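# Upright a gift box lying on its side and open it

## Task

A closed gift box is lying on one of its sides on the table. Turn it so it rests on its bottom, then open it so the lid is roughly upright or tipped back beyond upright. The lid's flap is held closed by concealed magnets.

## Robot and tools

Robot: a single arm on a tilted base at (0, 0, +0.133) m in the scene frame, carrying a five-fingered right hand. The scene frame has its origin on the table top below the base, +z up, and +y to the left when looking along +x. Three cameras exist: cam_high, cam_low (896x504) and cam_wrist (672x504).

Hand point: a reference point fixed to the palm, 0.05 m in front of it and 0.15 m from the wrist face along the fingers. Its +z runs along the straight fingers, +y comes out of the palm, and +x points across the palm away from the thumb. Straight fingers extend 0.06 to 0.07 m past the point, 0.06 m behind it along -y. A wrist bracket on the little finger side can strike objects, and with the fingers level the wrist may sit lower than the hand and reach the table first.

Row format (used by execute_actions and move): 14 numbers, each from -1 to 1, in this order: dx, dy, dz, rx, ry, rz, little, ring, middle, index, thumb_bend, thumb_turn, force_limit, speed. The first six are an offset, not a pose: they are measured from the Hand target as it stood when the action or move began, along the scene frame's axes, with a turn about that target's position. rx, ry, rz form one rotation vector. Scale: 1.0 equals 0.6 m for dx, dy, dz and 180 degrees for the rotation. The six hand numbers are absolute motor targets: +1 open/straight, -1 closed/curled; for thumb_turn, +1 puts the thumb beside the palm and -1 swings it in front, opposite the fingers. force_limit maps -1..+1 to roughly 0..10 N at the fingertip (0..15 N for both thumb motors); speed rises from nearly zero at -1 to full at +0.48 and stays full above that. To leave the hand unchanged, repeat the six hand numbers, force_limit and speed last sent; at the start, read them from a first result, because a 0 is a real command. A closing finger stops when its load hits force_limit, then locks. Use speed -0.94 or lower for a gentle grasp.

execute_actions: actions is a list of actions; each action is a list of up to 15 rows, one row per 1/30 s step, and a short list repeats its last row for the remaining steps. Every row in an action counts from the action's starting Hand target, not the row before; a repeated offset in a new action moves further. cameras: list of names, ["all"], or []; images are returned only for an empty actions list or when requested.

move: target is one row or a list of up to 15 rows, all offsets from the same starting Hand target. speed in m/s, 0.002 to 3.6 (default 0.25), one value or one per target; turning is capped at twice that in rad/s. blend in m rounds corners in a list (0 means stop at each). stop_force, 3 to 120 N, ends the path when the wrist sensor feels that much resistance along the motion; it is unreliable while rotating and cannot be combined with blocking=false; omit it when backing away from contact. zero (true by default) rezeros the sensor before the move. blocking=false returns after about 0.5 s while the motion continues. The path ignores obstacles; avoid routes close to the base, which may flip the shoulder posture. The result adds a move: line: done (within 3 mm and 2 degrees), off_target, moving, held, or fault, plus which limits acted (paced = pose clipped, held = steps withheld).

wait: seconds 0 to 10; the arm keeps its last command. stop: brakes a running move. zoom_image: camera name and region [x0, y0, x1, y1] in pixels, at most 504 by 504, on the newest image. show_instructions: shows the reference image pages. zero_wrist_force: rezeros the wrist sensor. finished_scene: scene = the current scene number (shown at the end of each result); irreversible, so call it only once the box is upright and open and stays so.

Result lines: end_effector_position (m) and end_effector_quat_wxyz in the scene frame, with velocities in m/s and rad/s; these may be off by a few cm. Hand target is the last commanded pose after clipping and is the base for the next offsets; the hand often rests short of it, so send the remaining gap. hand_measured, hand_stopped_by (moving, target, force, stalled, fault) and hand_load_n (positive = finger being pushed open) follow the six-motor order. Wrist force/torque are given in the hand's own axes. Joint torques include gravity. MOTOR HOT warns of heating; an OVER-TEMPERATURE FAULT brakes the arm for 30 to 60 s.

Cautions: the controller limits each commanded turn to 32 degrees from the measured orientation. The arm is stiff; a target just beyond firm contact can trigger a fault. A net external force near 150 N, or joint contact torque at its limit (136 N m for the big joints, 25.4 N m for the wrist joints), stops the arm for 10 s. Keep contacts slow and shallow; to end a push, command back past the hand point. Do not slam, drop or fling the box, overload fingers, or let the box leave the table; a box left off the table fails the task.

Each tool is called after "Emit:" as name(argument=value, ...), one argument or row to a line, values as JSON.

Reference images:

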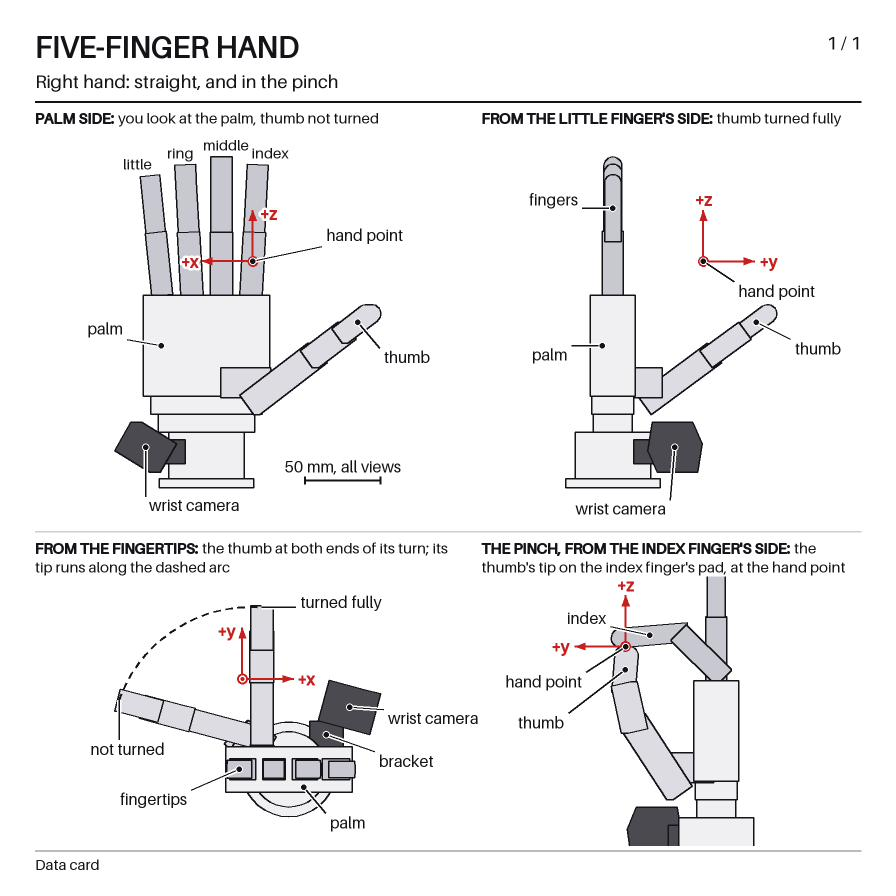

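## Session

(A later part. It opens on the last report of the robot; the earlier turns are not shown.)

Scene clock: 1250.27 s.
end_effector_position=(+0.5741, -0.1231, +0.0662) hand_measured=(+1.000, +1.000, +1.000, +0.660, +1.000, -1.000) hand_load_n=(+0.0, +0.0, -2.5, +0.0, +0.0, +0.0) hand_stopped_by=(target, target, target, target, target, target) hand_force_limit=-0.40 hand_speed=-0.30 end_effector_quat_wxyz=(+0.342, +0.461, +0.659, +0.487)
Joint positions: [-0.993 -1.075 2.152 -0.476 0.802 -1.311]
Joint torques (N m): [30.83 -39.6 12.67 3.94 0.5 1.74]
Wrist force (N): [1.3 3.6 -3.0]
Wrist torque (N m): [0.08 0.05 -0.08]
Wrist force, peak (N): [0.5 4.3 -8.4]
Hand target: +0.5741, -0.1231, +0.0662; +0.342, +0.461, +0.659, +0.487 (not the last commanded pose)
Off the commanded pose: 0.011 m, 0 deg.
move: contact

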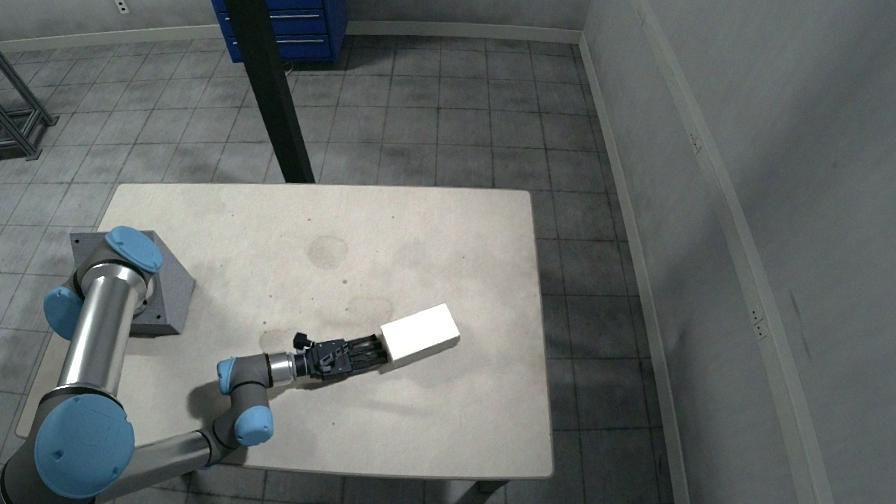

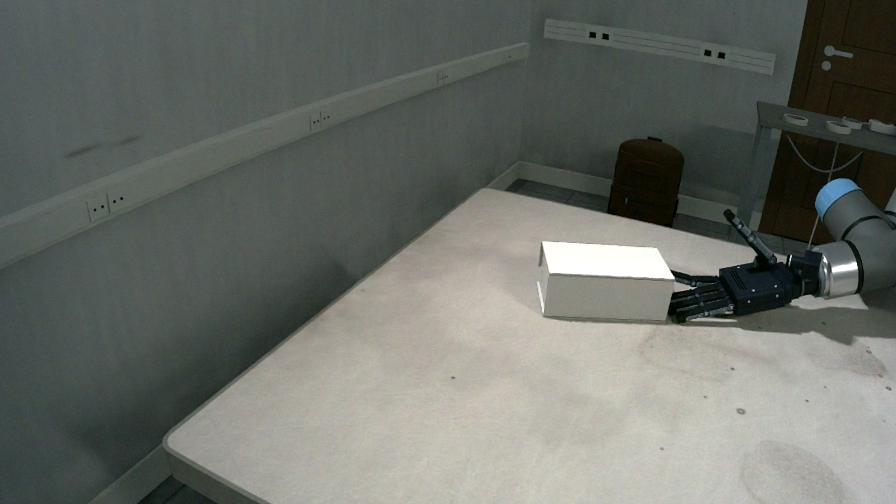

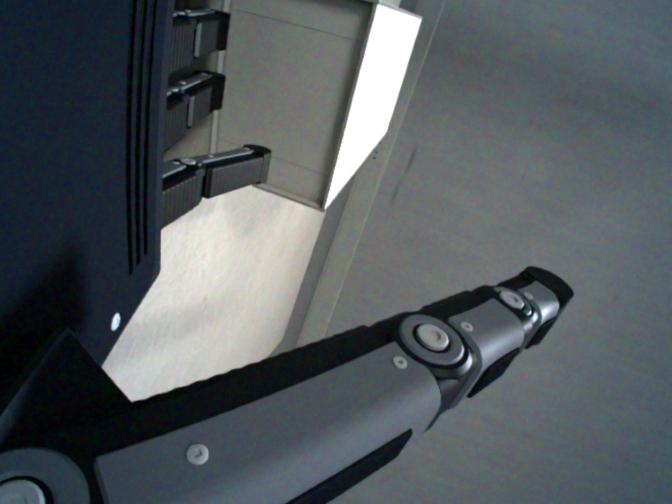

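Emit:
move(
  target=[
    [0, 0, 0.01, 0, 0, 0, 1, 1, 1, 0.7, 1, -1, -0.4, -0.3],
    [0.0267, 0.0097, 0.01, 0, 0, 0, 1, 1, 1, 0.7, 1, -1, -0.4, -0.3],
  ],
  speed=0.03,
  cameras=["all"],
)

Emit:
zoom_image(
  camera="cam_low",
  region=[600, 220, 780, 340],
)

Emit:
zoom_image(
  camera="cam_wrist",
  region=[150, 60, 450, 260],
)

Emit:
zoom_image(
  camera="cam_high",
  region=[340, 300, 470, 390],
)

Scene clock: 1262.37 s.
end_effector_position=(+0.5902, -0.1172, +0.0721) hand_measured=(+1.000, +1.000, +1.000, +0.700, +1.000, -1.000) hand_load_n=(+0.0, +0.0, +0.0, +0.0, +0.0, +0.0) hand_stopped_by=(target, target, target, target, target, target) hand_force_limit=-0.40 hand_speed=-0.30 end_effector_quat_wxyz=(+0.341, +0.461, +0.659, +0.487) end_effector_velocity=(-0.001, +0.000, +0.000) end_effector_angular_velocity=(+0.000, -0.002, +0.001)
Joint positions: [-0.941 -1.067 2.125 -0.484 0.845 -1.272]
Joint velocities: [-0.003 -0.001 0.003 0 -0.005 -0.003]
Joint torques (N m): [18.5 -40.75 14.05 0.63 -3.55 -1.38]
Wrist force (N): [1.3 0.7 -0.7]
Wrist torque (N m): [0.13 -0.08 -0.19]
Wrist force, peak (N): [1.5 3.8 -3.6]
Hand target: +0.5901, -0.1173, +0.0722; +0.342, +0.461, +0.659, +0.487
Off the commanded pose: 0.000 m, 0 deg.
move: done

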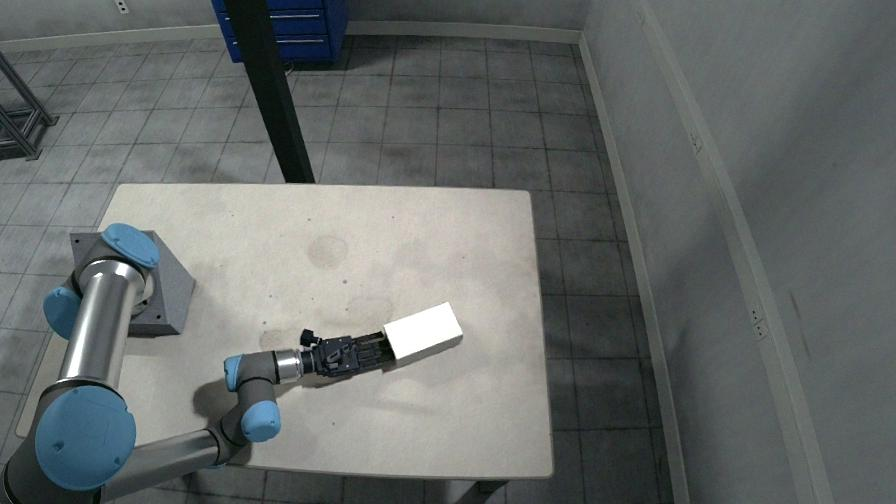

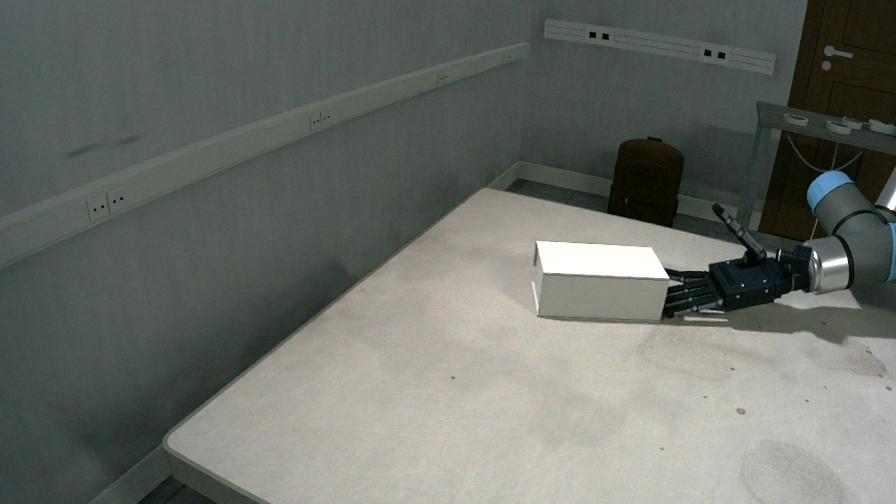

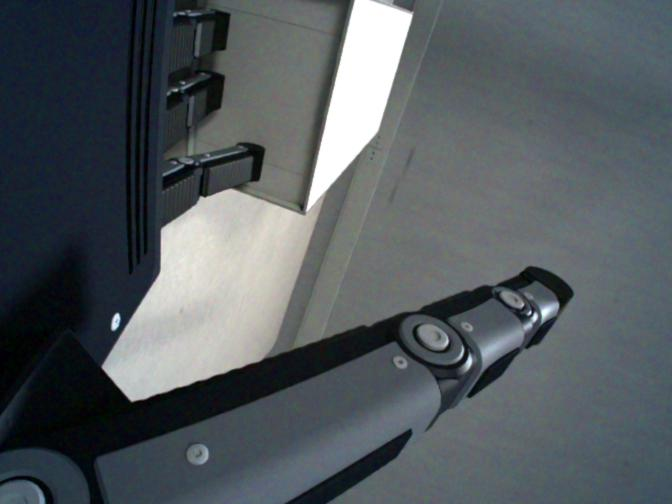

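Scaled by 2.800 from the camera's 896x504 image, which has a finer 1280x720 frame.

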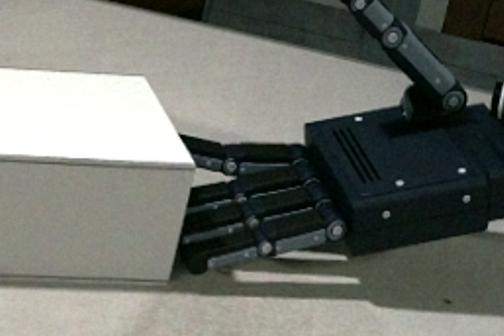

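Scaled by 1.680 from the camera's 672x504 image, which has a finer 960x720 frame.

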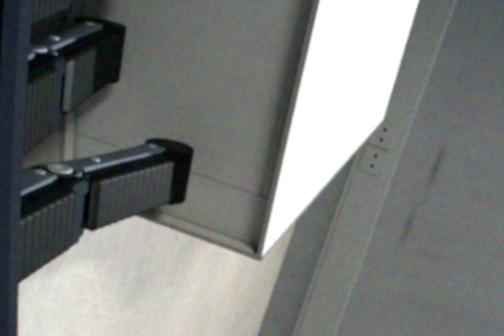

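Scaled by 3.877 from the camera's 896x504 image, which has a finer 1280x720 frame.

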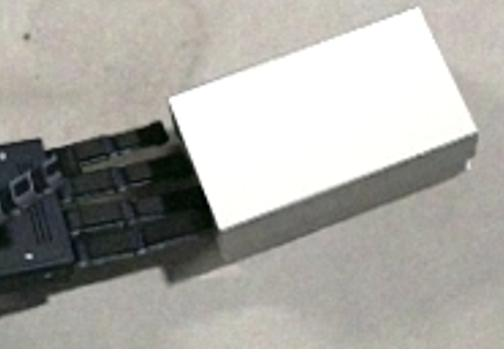

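Emit:
move(
  target=[0, 0, -0.015, 0, 0, 0, 1, 1, 1, 0.7, 1, -1, -0.4, -0.3],
  speed=0.01,
  stop_force=4,
)

Emit:
move(
  target=[0, 0, 0, 0, 0, 0, 1, 1, 1, 0.45, 1, -1, 0.4, -0.85],
  speed=0.02,
  cameras=["all"],
)

Emit:
zoom_image(
  camera="cam_low",
  region=[600, 220, 780, 340],
)

Emit:
zoom_image(
  camera="cam_wrist",
  region=[150, 60, 450, 260],
)

Scene clock: 1276.13 s.
end_effector_position=(+0.5901, -0.1173, +0.0665) hand_measured=(+1.000, +1.000, +1.000, +0.700, +1.000, -1.000) hand_load_n=(+0.0, +0.0, -4.5, +0.0, +0.0, +0.0) hand_stopped_by=(target, target, target, target, target, target) hand_force_limit=-0.40 hand_speed=-0.30 end_effector_quat_wxyz=(+0.342, +0.461, +0.659, +0.487)
Joint positions: [-0.949 -1.054 2.12 -0.487 0.838 -1.278]
Joint torques (N m): [30.84 -39.33 11.2 3.91 1.14 1.75]
Wrist force (N): [1.5 4.0 -2.6]
Wrist torque (N m): [-0.05 0.01 0.00]
Wrist force, peak (N): [0.9 6.8 -4.9]
Hand target: +0.5901, -0.1173, +0.0665; +0.342, +0.461, +0.659, +0.487 (not the last commanded pose)
Off the commanded pose: 0.003 m, 0 deg.
move: contact

Scene clock: 1277.00 s.
end_effector_position=(+0.5901, -0.1173, +0.0665) hand_measured=(+1.000, +1.000, +1.000, +0.450, +1.000, -1.000) hand_load_n=(+0.0, +0.0, -5.0, +0.5, -0.5, +0.0) hand_stopped_by=(target, target, target, target, target, target) hand_force_limit=0.40 hand_speed=-0.85 end_effector_quat_wxyz=(+0.342, +0.461, +0.659, +0.487)
Joint positions: [-0.949 -1.054 2.12 -0.487 0.838 -1.278]
Joint torques (N m): [30.81 -39.66 11.91 4.01 0.72 1.79]
Wrist force (N): [1.7 3.9 -2.6]
Wrist torque (N m): [-0.03 -0.01 0.01]
Wrist force, peak (N): [1.7 5.7 -2.9]
Hand target: +0.5901, -0.1173, +0.0665; +0.342, +0.461, +0.659, +0.487
Off the commanded pose: 0.000 m, 0 deg.
move: done

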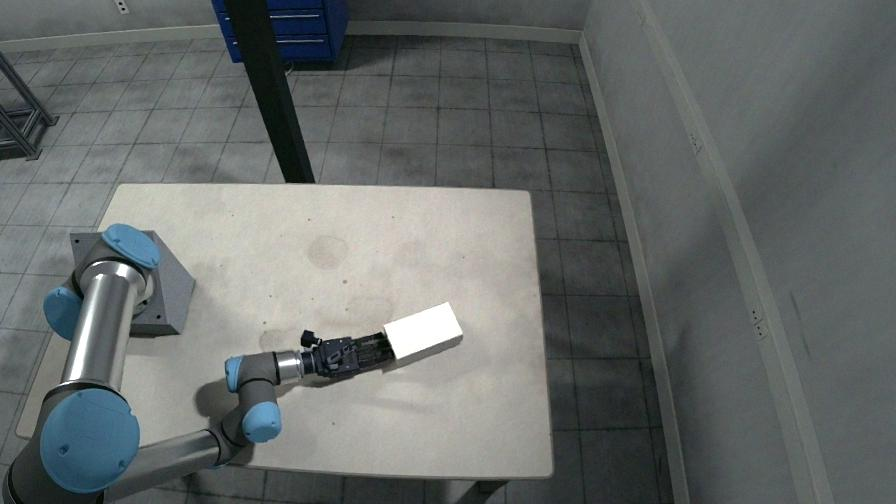

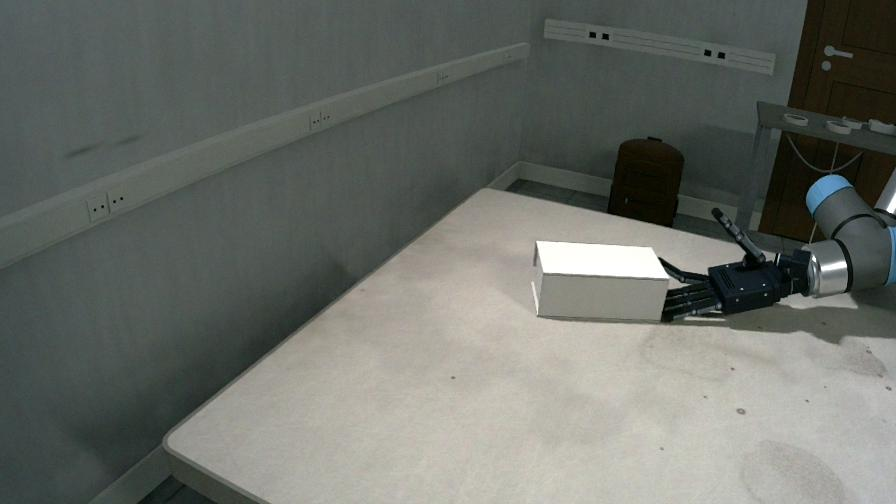

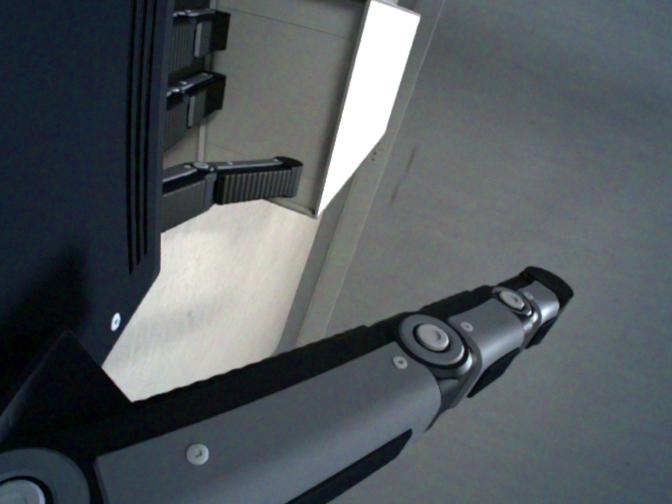

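Scaled by 2.800 from the camera's 896x504 image, which has a finer 1280x720 frame.

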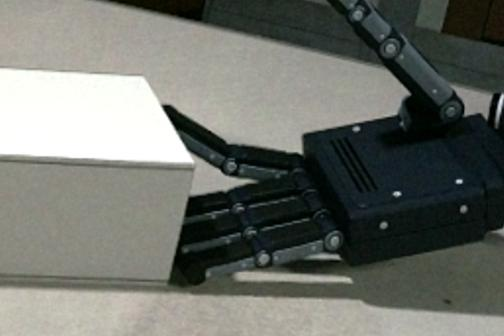

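Scaled by 1.680 from the camera's 672x504 image, which has a finer 960x720 frame.

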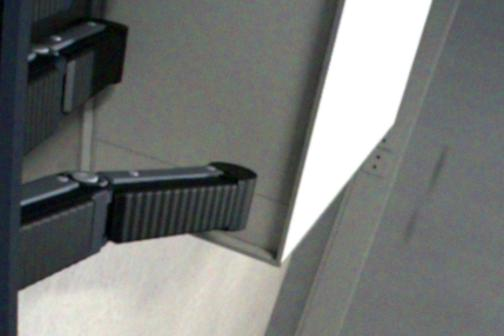

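Emit:
move(
  target=[
    [0, 0, 0.013, 0, 0, 0, 1, 1, 1, 0.6, 1, -1, -0.4, -0.3],
    [0.0141, 0.0051, 0.013, 0, 0, 0, 1, 1, 1, 0.6, 1, -1, -0.4, -0.3],
  ],
  speed=0.03,
)

Emit:
move(
  target=[0, 0, -0.02, 0, 0, 0, 1, 1, 1, 0.6, 1, -1, -0.4, -0.3],
  speed=0.01,
  stop_force=4,
  cameras=["all"],
)

Emit:
zoom_image(
  camera="cam_low",
  region=[600, 220, 780, 340],
)

Emit:
zoom_image(
  camera="cam_wrist",
  region=[150, 60, 450, 260],
)

Scene clock: 1287.03 s.
end_effector_position=(+0.5987, -0.1142, +0.0743) hand_measured=(+1.000, +1.000, +1.000, +0.600, +1.000, -1.000) hand_load_n=(+0.0, +0.0, +0.0, +0.0, -0.5, +0.0) hand_stopped_by=(target, target, target, target, target, target) hand_force_limit=-0.40 hand_speed=-0.30 end_effector_quat_wxyz=(+0.341, +0.461, +0.659, +0.487) end_effector_velocity=(-0.002, +0.001, +0.001) end_effector_angular_velocity=(+0.001, -0.001, +0.002)
Joint positions: [-0.916 -1.059 2.109 -0.487 0.866 -1.254]
Joint velocities: [-0.003 -0.002 0.005 0 -0.005 -0.004]
Joint torques (N m): [17.18 -41.51 13.62 0.07 -4.03 -1.16]
Wrist force (N): [1.3 0.5 -0.7]
Wrist torque (N m): [0.12 -0.09 -0.19]
Wrist force, peak (N): [1.5 5.7 -3.1]
Hand target: +0.5986, -0.1142, +0.0743; +0.342, +0.461, +0.659, +0.487
Off the commanded pose: 0.000 m, 0 deg.
move: done

Scene clock: 1288.77 s.
end_effector_position=(+0.5986, -0.1142, +0.0669) hand_measured=(+1.000, +1.000, +1.000, +0.600, +1.000, -1.000) hand_load_n=(+0.0, +0.0, -3.5, +0.0, +0.0, +0.0) hand_stopped_by=(target, target, target, target, target, target) hand_force_limit=-0.40 hand_speed=-0.30 end_effector_quat_wxyz=(+0.342, +0.461, +0.659, +0.487)
Joint positions: [-0.927 -1.043 2.102 -0.491 0.857 -1.262]
Joint torques (N m): [31.84 -39.68 11.74 4 0.7 1.66]
Wrist force (N): [1.5 2.6 -1.5]
Wrist torque (N m): [0.02 -0.07 -0.02]
Wrist force, peak (N): [1.6 5.2 -4.3]
Hand target: +0.5986, -0.1142, +0.0669; +0.342, +0.461, +0.659, +0.487 (not the last commanded pose)
Off the commanded pose: 0.005 m, 0 deg.
move: contact

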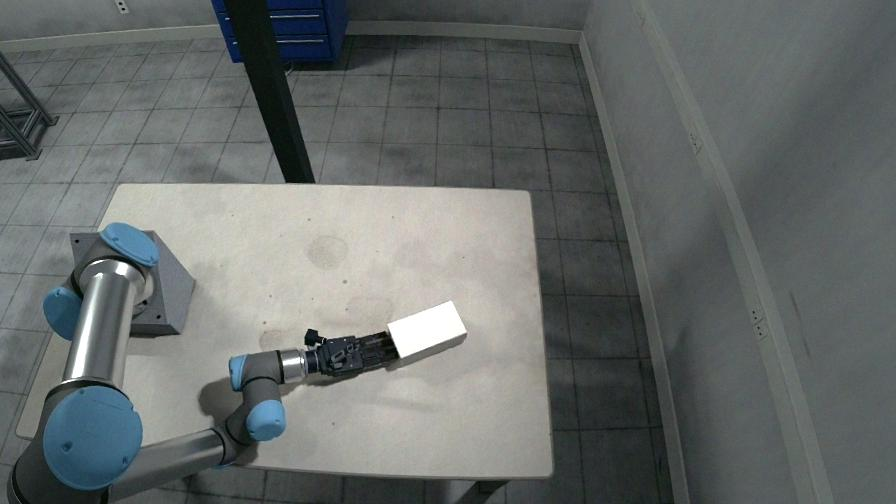

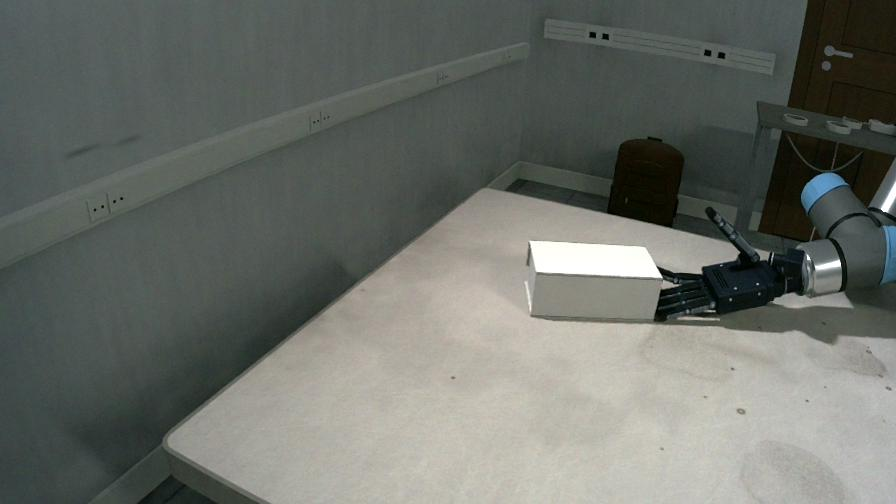

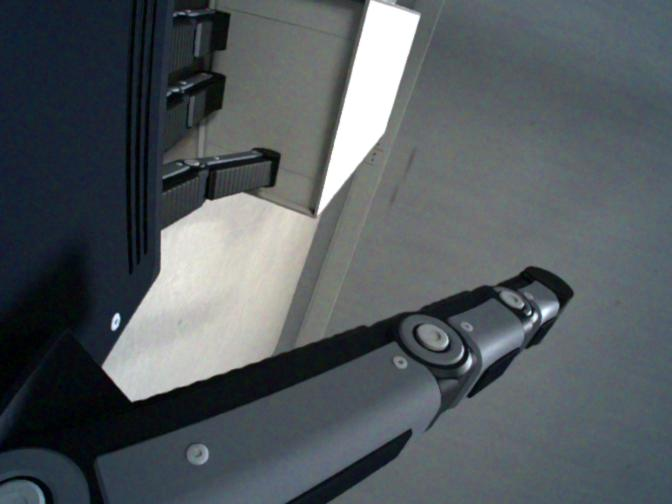

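Scaled by 2.800 from the camera's 896x504 image, which has a finer 1280x720 frame.

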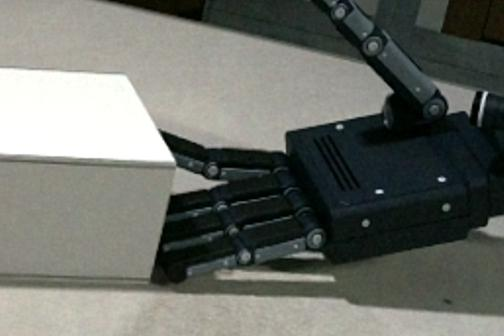

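Scaled by 1.680 from the camera's 672x504 image, which has a finer 960x720 frame.

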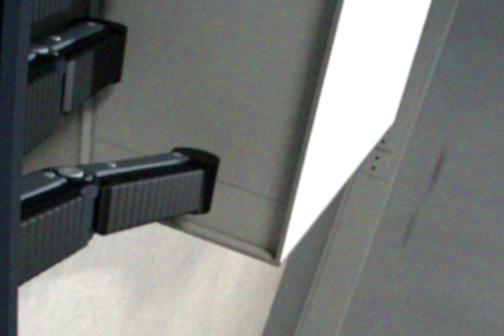

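Emit:
move(
  target=[
    [0, 0, 0.01, 0, 0, 0, 1, 1, 1, 0.45, 1, -1, -0.4, -0.3],
    [0.0141, 0.0051, 0.01, 0, 0, 0, 1, 1, 1, 0.45, 1, -1, -0.4, -0.3],
  ],
  speed=0.03,
)

Emit:
move(
  target=[0, 0, -0.02, 0, 0, 0, 1, 1, 1, 0.45, 1, -1, -0.4, -0.3],
  speed=0.01,
  stop_force=4,
  cameras=["all"],
)

Emit:
zoom_image(
  camera="cam_low",
  region=[600, 220, 780, 340],
)

Emit:
zoom_image(
  camera="cam_wrist",
  region=[150, 60, 450, 260],
)

Scene clock: 1296.90 s.
end_effector_position=(+0.6071, -0.1111, +0.0728) hand_measured=(+1.000, +1.000, +1.000, +0.450, +1.000, -1.000) hand_load_n=(+0.0, +0.0, +0.0, +0.5, +0.0, -0.5) hand_stopped_by=(target, target, target, target, target, target) hand_force_limit=-0.40 hand_speed=-0.30 end_effector_quat_wxyz=(+0.341, +0.461, +0.659, +0.487) end_effector_velocity=(-0.002, +0.000, -0.001) end_effector_angular_velocity=(+0.000, +0.002, +0.000)
Joint positions: [-0.897 -1.043 2.089 -0.491 0.882 -1.241]
Joint velocities: [-0.005 -0.001 0.004 0 -0.003 -0.003]
Joint torques (N m): [18.05 -38.9 11.77 -0.19 -3.41 -1.1]
Wrist force (N): [1.4 0.6 -0.6]
Wrist torque (N m): [0.14 -0.10 -0.19]
Wrist force, peak (N): [1.8 4.6 -1.4]
Hand target: +0.6070, -0.1111, +0.0729; +0.342, +0.461, +0.659, +0.487
Off the commanded pose: 0.000 m, 0 deg.
move: done

Scene clock: 1298.53 s.
end_effector_position=(+0.6070, -0.1111, +0.0666) hand_measured=(+1.000, +1.000, +1.000, +0.450, +1.000, -1.000) hand_load_n=(+0.0, +0.0, -4.5, +0.0, +0.0, +0.0) hand_stopped_by=(target, target, target, target, target, target) hand_force_limit=-0.40 hand_speed=-0.30 end_effector_quat_wxyz=(+0.342, +0.461, +0.659, +0.487)
Joint positions: [-0.906 -1.03 2.083 -0.495 0.874 -1.247]
Joint torques (N m): [31.85 -40.34 10.56 3.85 1.04 1.73]
Wrist force (N): [1.9 4.0 -2.0]
Wrist torque (N m): [0.00 -0.05 0.02]
Wrist force, peak (N): [1.7 6.7 -3.8]
Hand target: +0.6070, -0.1111, +0.0666; +0.342, +0.461, +0.659, +0.487 (not the last commanded pose)
Off the commanded pose: 0.006 m, 0 deg.
move: contact

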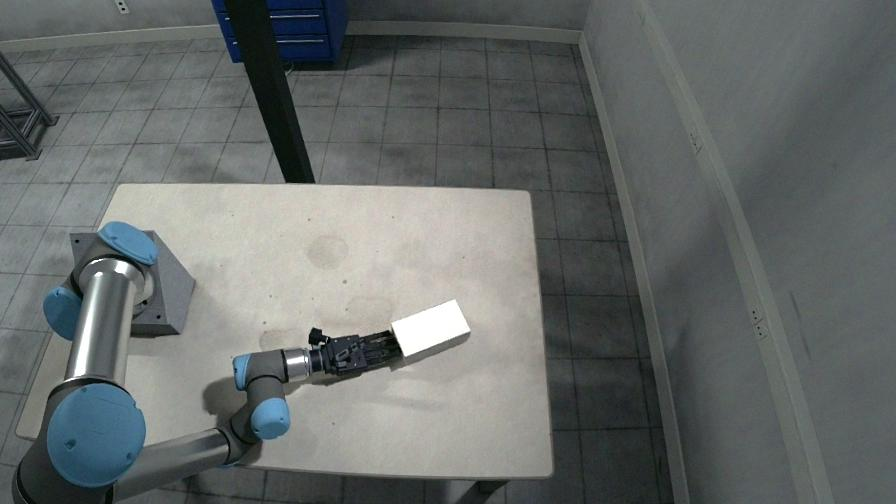

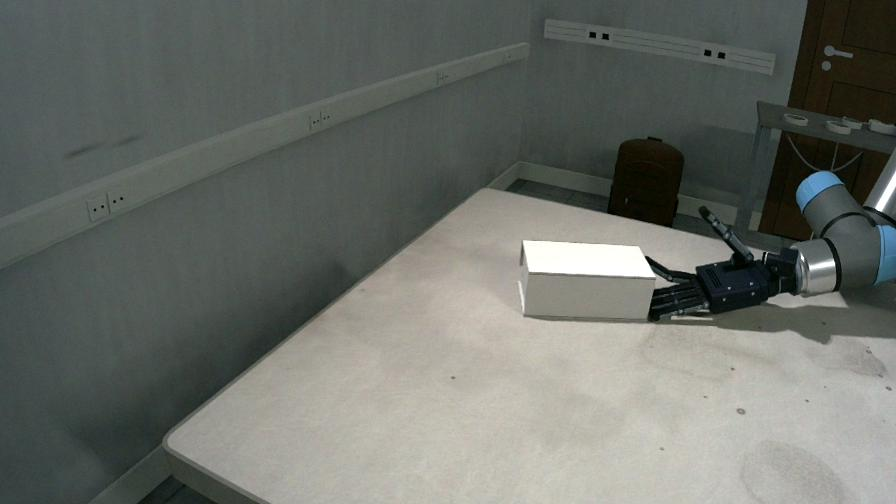

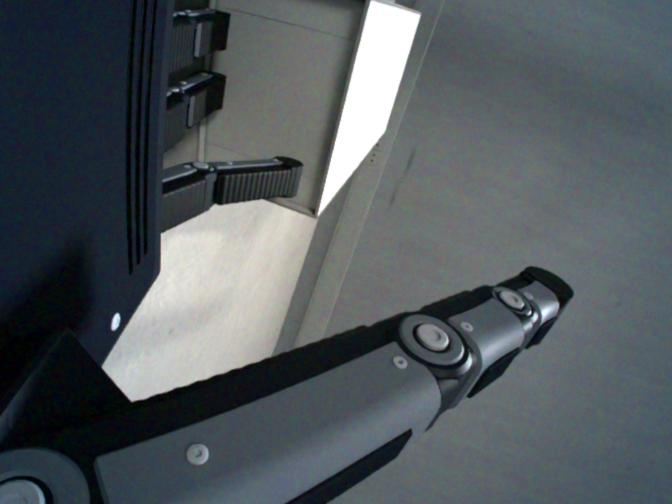

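Scaled by 2.800 from the camera's 896x504 image, which has a finer 1280x720 frame.

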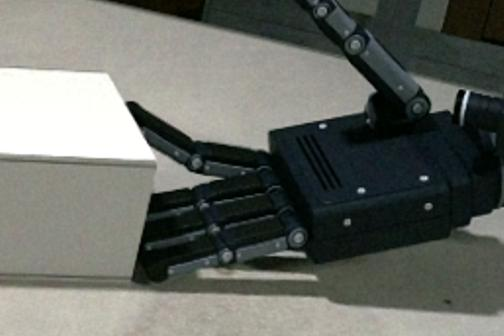

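Scaled by 1.680 from the camera's 672x504 image, which has a finer 960x720 frame.

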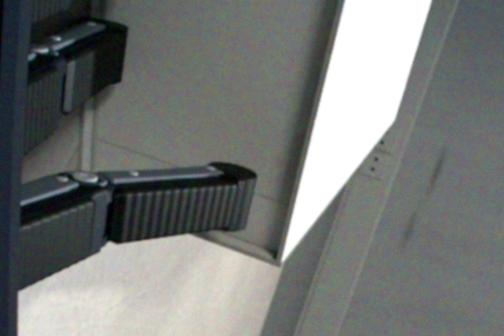

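Emit:
move(
  target=[0, 0, 0, 0, 0, 0, 1, 1, 1, 0.2, 1, -1, 0.2, -0.85],
  speed=0.02,
  cameras=["all"],
)

Emit:
zoom_image(
  camera="cam_low",
  region=[510, 220, 690, 340],
)

Emit:
zoom_image(
  camera="cam_wrist",
  region=[150, 60, 450, 260],
)

Scene clock: 1308.70 s.
end_effector_position=(+0.6070, -0.1111, +0.0666) hand_measured=(+1.000, +1.000, +1.000, +0.200, +1.000, -1.000) hand_load_n=(+0.0, +0.0, -4.5, +0.5, +0.0, +0.0) hand_stopped_by=(target, target, target, target, target, target) hand_force_limit=0.20 hand_speed=-0.85 end_effector_quat_wxyz=(+0.342, +0.461, +0.659, +0.487)
Joint positions: [-0.906 -1.03 2.083 -0.495 0.874 -1.247]
Joint torques (N m): [31.51 -39.36 11.12 3.77 -0.04 1.71]
Wrist force (N): [1.5 4.1 -2.1]
Wrist torque (N m): [0.00 0.03 -0.01]
Wrist force, peak (N): [2.2 5.5 -2.4]
Hand target: +0.6070, -0.1111, +0.0666; +0.342, +0.461, +0.659, +0.487
Off the commanded pose: 0.000 m, 0 deg.
move: done

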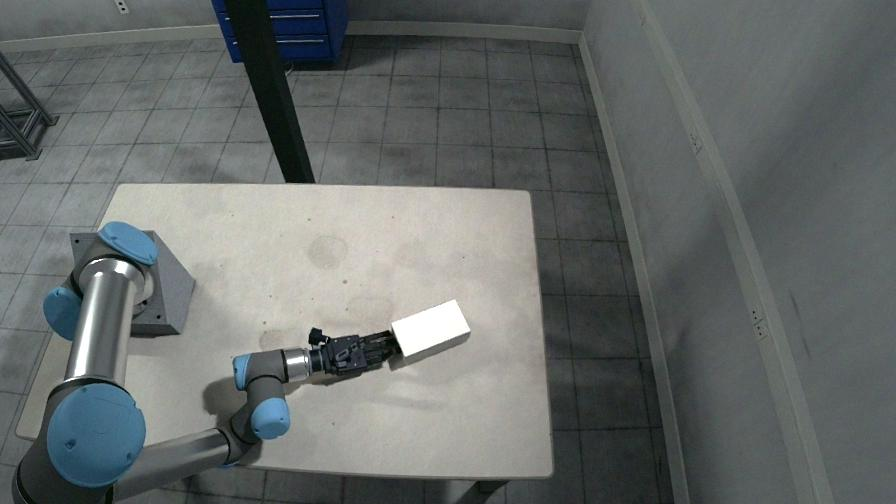

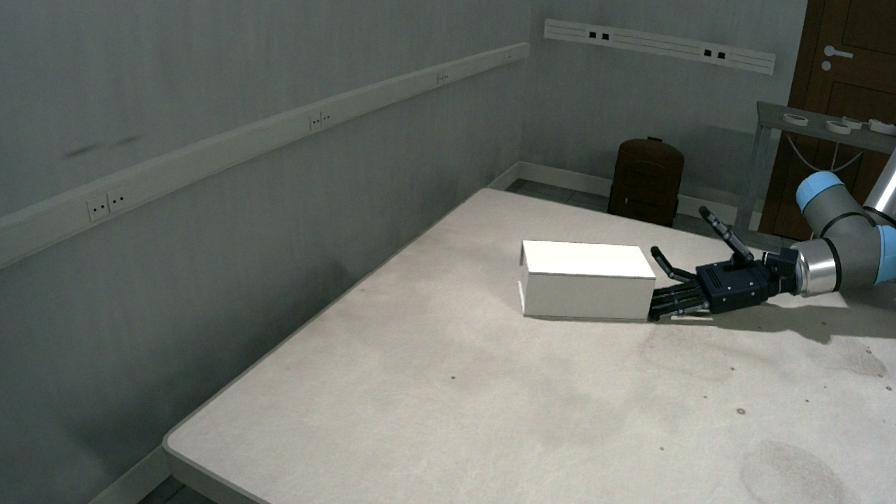

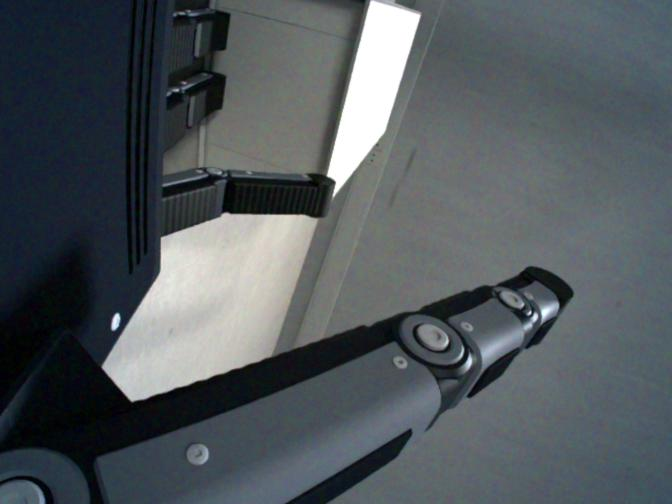

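Scaled by 2.800 from the camera's 896x504 image, which has a finer 1280x720 frame.

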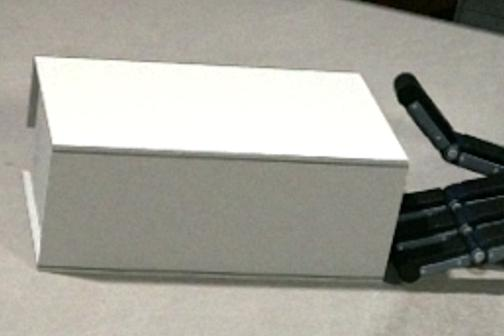

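Scaled by 1.680 from the camera's 672x504 image, which has a finer 960x720 frame.

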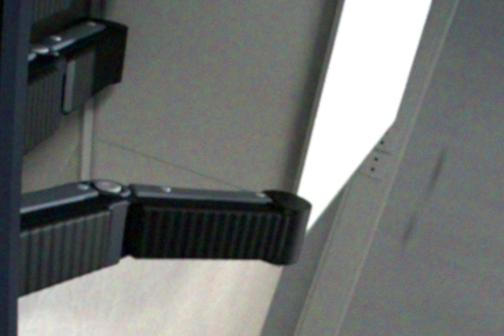

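Emit:
move(
  target=[
    [-0.035, -0.0128, 0.01, 0, 0, 0, 1, 1, 1, 1, 1, -1, 0.2, -0.2],
    [-0.02, -0.044, 0.0507, 0, 0, 0, 1, 1, 1, 1, 1, -1, 0.2, -0.2],
    [0.0287, -0.0265, 0.0507, 0, 0, 0, 1, 1, 1, 1, 1, -1, 0.2, -0.2],
  ],
  speed=[0.06, 0.06, 0.03],
  cameras=["all"],
)

Emit:
zoom_image(
  camera="cam_low",
  region=[510, 220, 690, 340],
)

Emit:
zoom_image(
  camera="cam_wrist",
  region=[150, 0, 450, 200],
)

Emit:
zoom_image(
  camera="cam_high",
  region=[350, 290, 490, 390],
)

Scene clock: 1397.77 s.
end_effector_position=(+0.6244, -0.1270, +0.0970) hand_measured=(+1.000, +1.000, +1.000, +1.000, +1.000, -1.000) hand_load_n=(+0.0, +0.0, +0.0, +0.5, +0.0, +0.0) hand_stopped_by=(target, target, target, target, target, target) hand_force_limit=0.20 hand_speed=-0.20 end_effector_quat_wxyz=(+0.342, +0.461, +0.659, +0.487) end_effector_velocity=(-0.002, -0.002, +0.000) end_effector_angular_velocity=(-0.001, -0.001, -0.001)
Joint positions: [-0.854 -1.093 2.047 -0.417 0.919 -1.212]
Joint velocities: [-0.005 -0.004 0.004 0 -0.004 -0.003]
Joint torques (N m): [20.67 -42.65 9.83 -0.34 -3.34 -0.94]
Wrist force (N): [1.5 0.3 -0.7]
Wrist torque (N m): [0.10 -0.11 -0.20]
Wrist force, peak (N): [2.0 5.6 -2.1]
Hand target: +0.6243, -0.1270, +0.0970; +0.342, +0.461, +0.659, +0.487
Off the commanded pose: 0.000 m, 0 deg.
move: done

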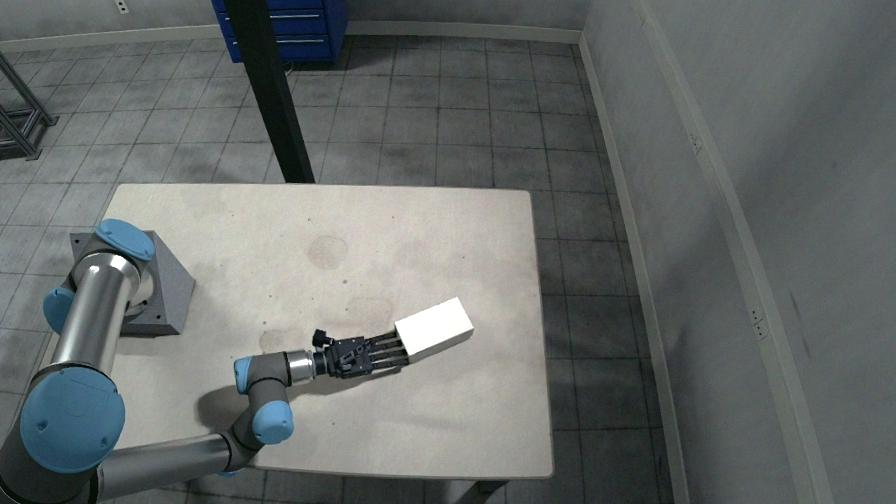

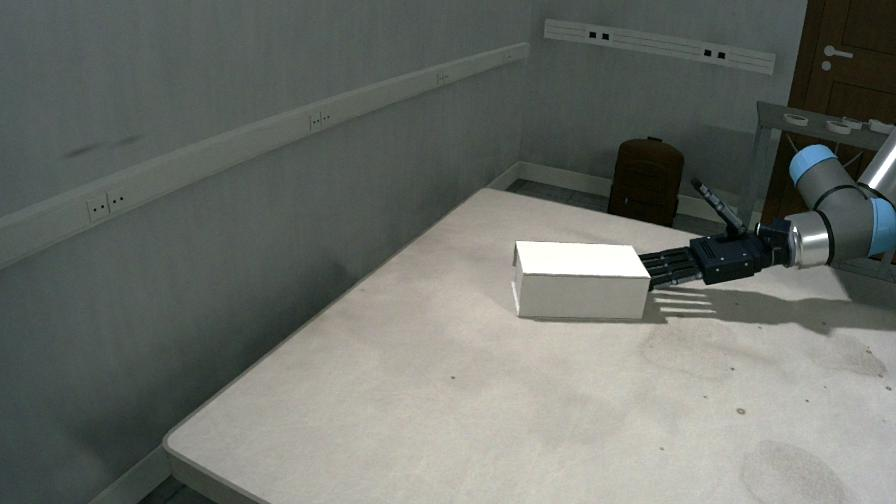

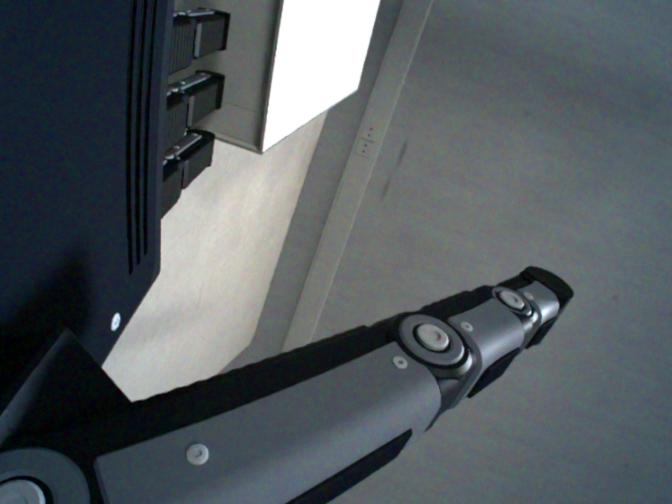

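Scaled by 2.800 from the camera's 896x504 image, which has a finer 1280x720 frame.

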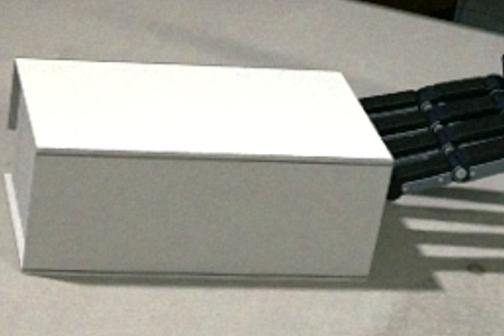

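Scaled by 1.680 from the camera's 672x504 image, which has a finer 960x720 frame.

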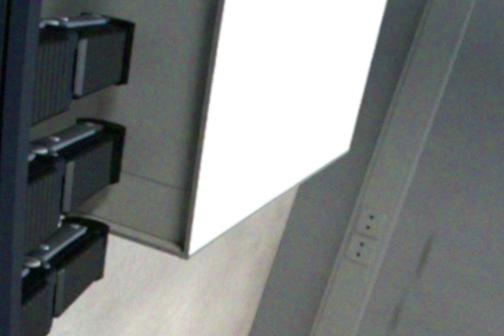

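Scaled by 3.600 from the camera's 896x504 image, which has a finer 1280x720 frame.

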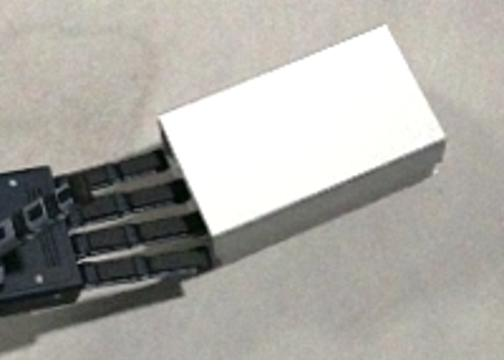

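Emit:
move(
  target=[0, 0, 0.03, 0, 0, 0, 1, 1, 1, 1, 1, -1, 0.2, -0.2],
  speed=0.02,
  cameras=["all"],
)

Emit:
zoom_image(
  camera="cam_low",
  region=[510, 220, 690, 340],
)

Emit:
zoom_image(
  camera="cam_wrist",
  region=[150, 0, 450, 200],
)

Scene clock: 1403.73 s.
end_effector_position=(+0.6242, -0.1270, +0.1152) hand_measured=(+1.000, +1.000, +1.000, +1.000, +1.000, -1.000) hand_load_n=(+0.0, +0.0, +0.0, +0.0, +0.0, +0.0) hand_stopped_by=(target, target, target, target, target, target) hand_force_limit=0.20 hand_speed=-0.20 end_effector_quat_wxyz=(+0.342, +0.461, +0.659, +0.487)
Joint positions: [-0.828 -1.131 2.059 -0.401 0.942 -1.195]
Joint torques (N m): [20.71 -25.18 1.96 1.69 -2.73 -0.32]
Wrist force (N): [1.4 0.7 -0.5]
Wrist torque (N m): [0.13 -0.09 -0.19]
Wrist force, peak (N): [1.7 0.6 -0.7]
Hand target: +0.6243, -0.1270, +0.1150; +0.342, +0.461, +0.659, +0.487
Off the commanded pose: 0.000 m, 0 deg.
move: done

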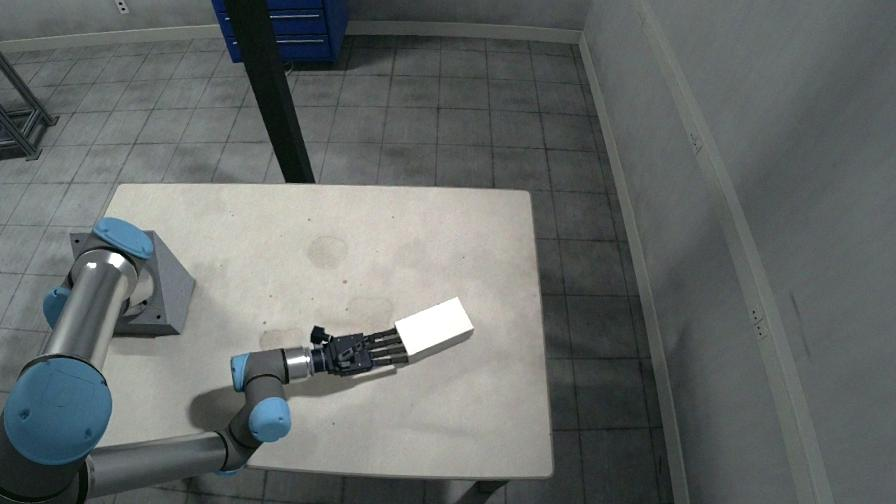

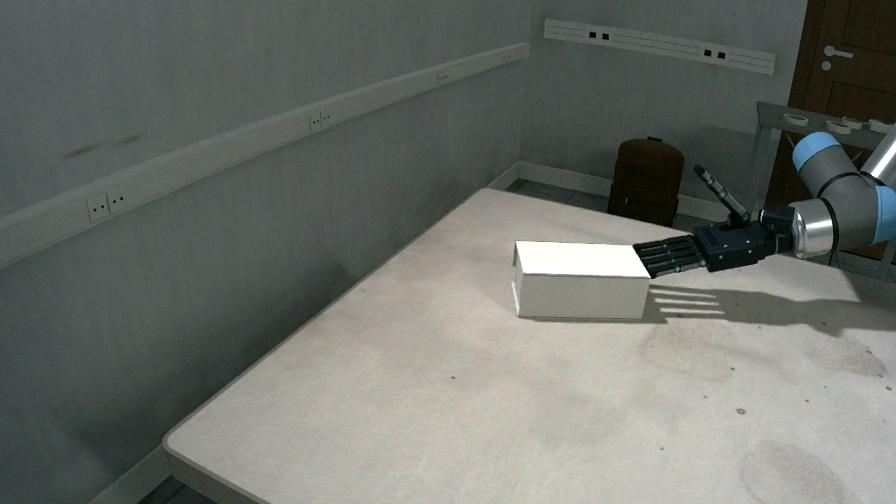

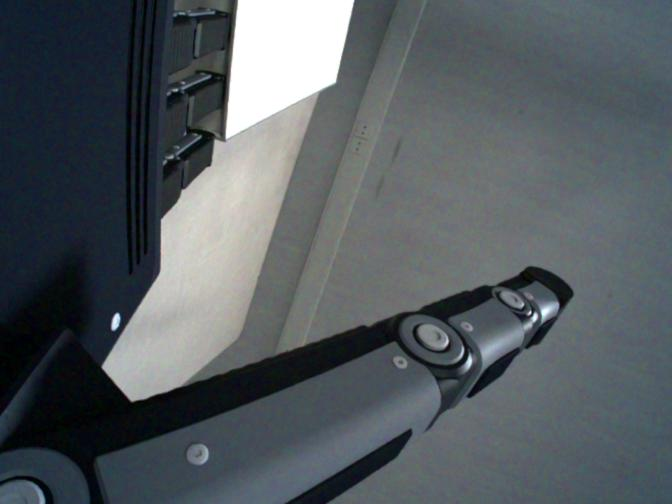

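Scaled by 2.800 from the camera's 896x504 image, which has a finer 1280x720 frame.

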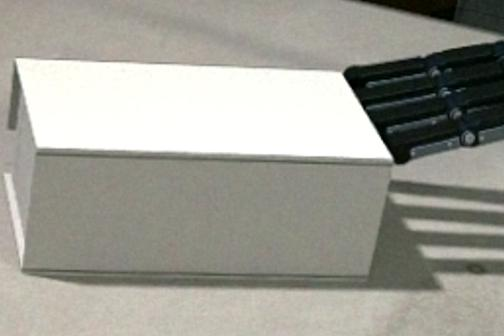

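Scaled by 1.680 from the camera's 672x504 image, which has a finer 960x720 frame.

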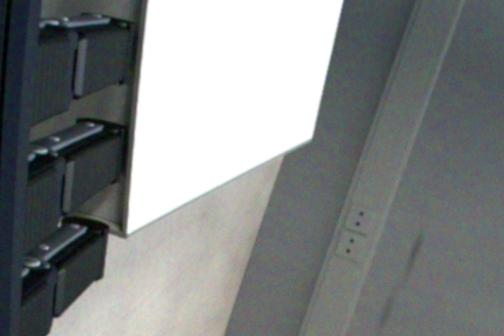

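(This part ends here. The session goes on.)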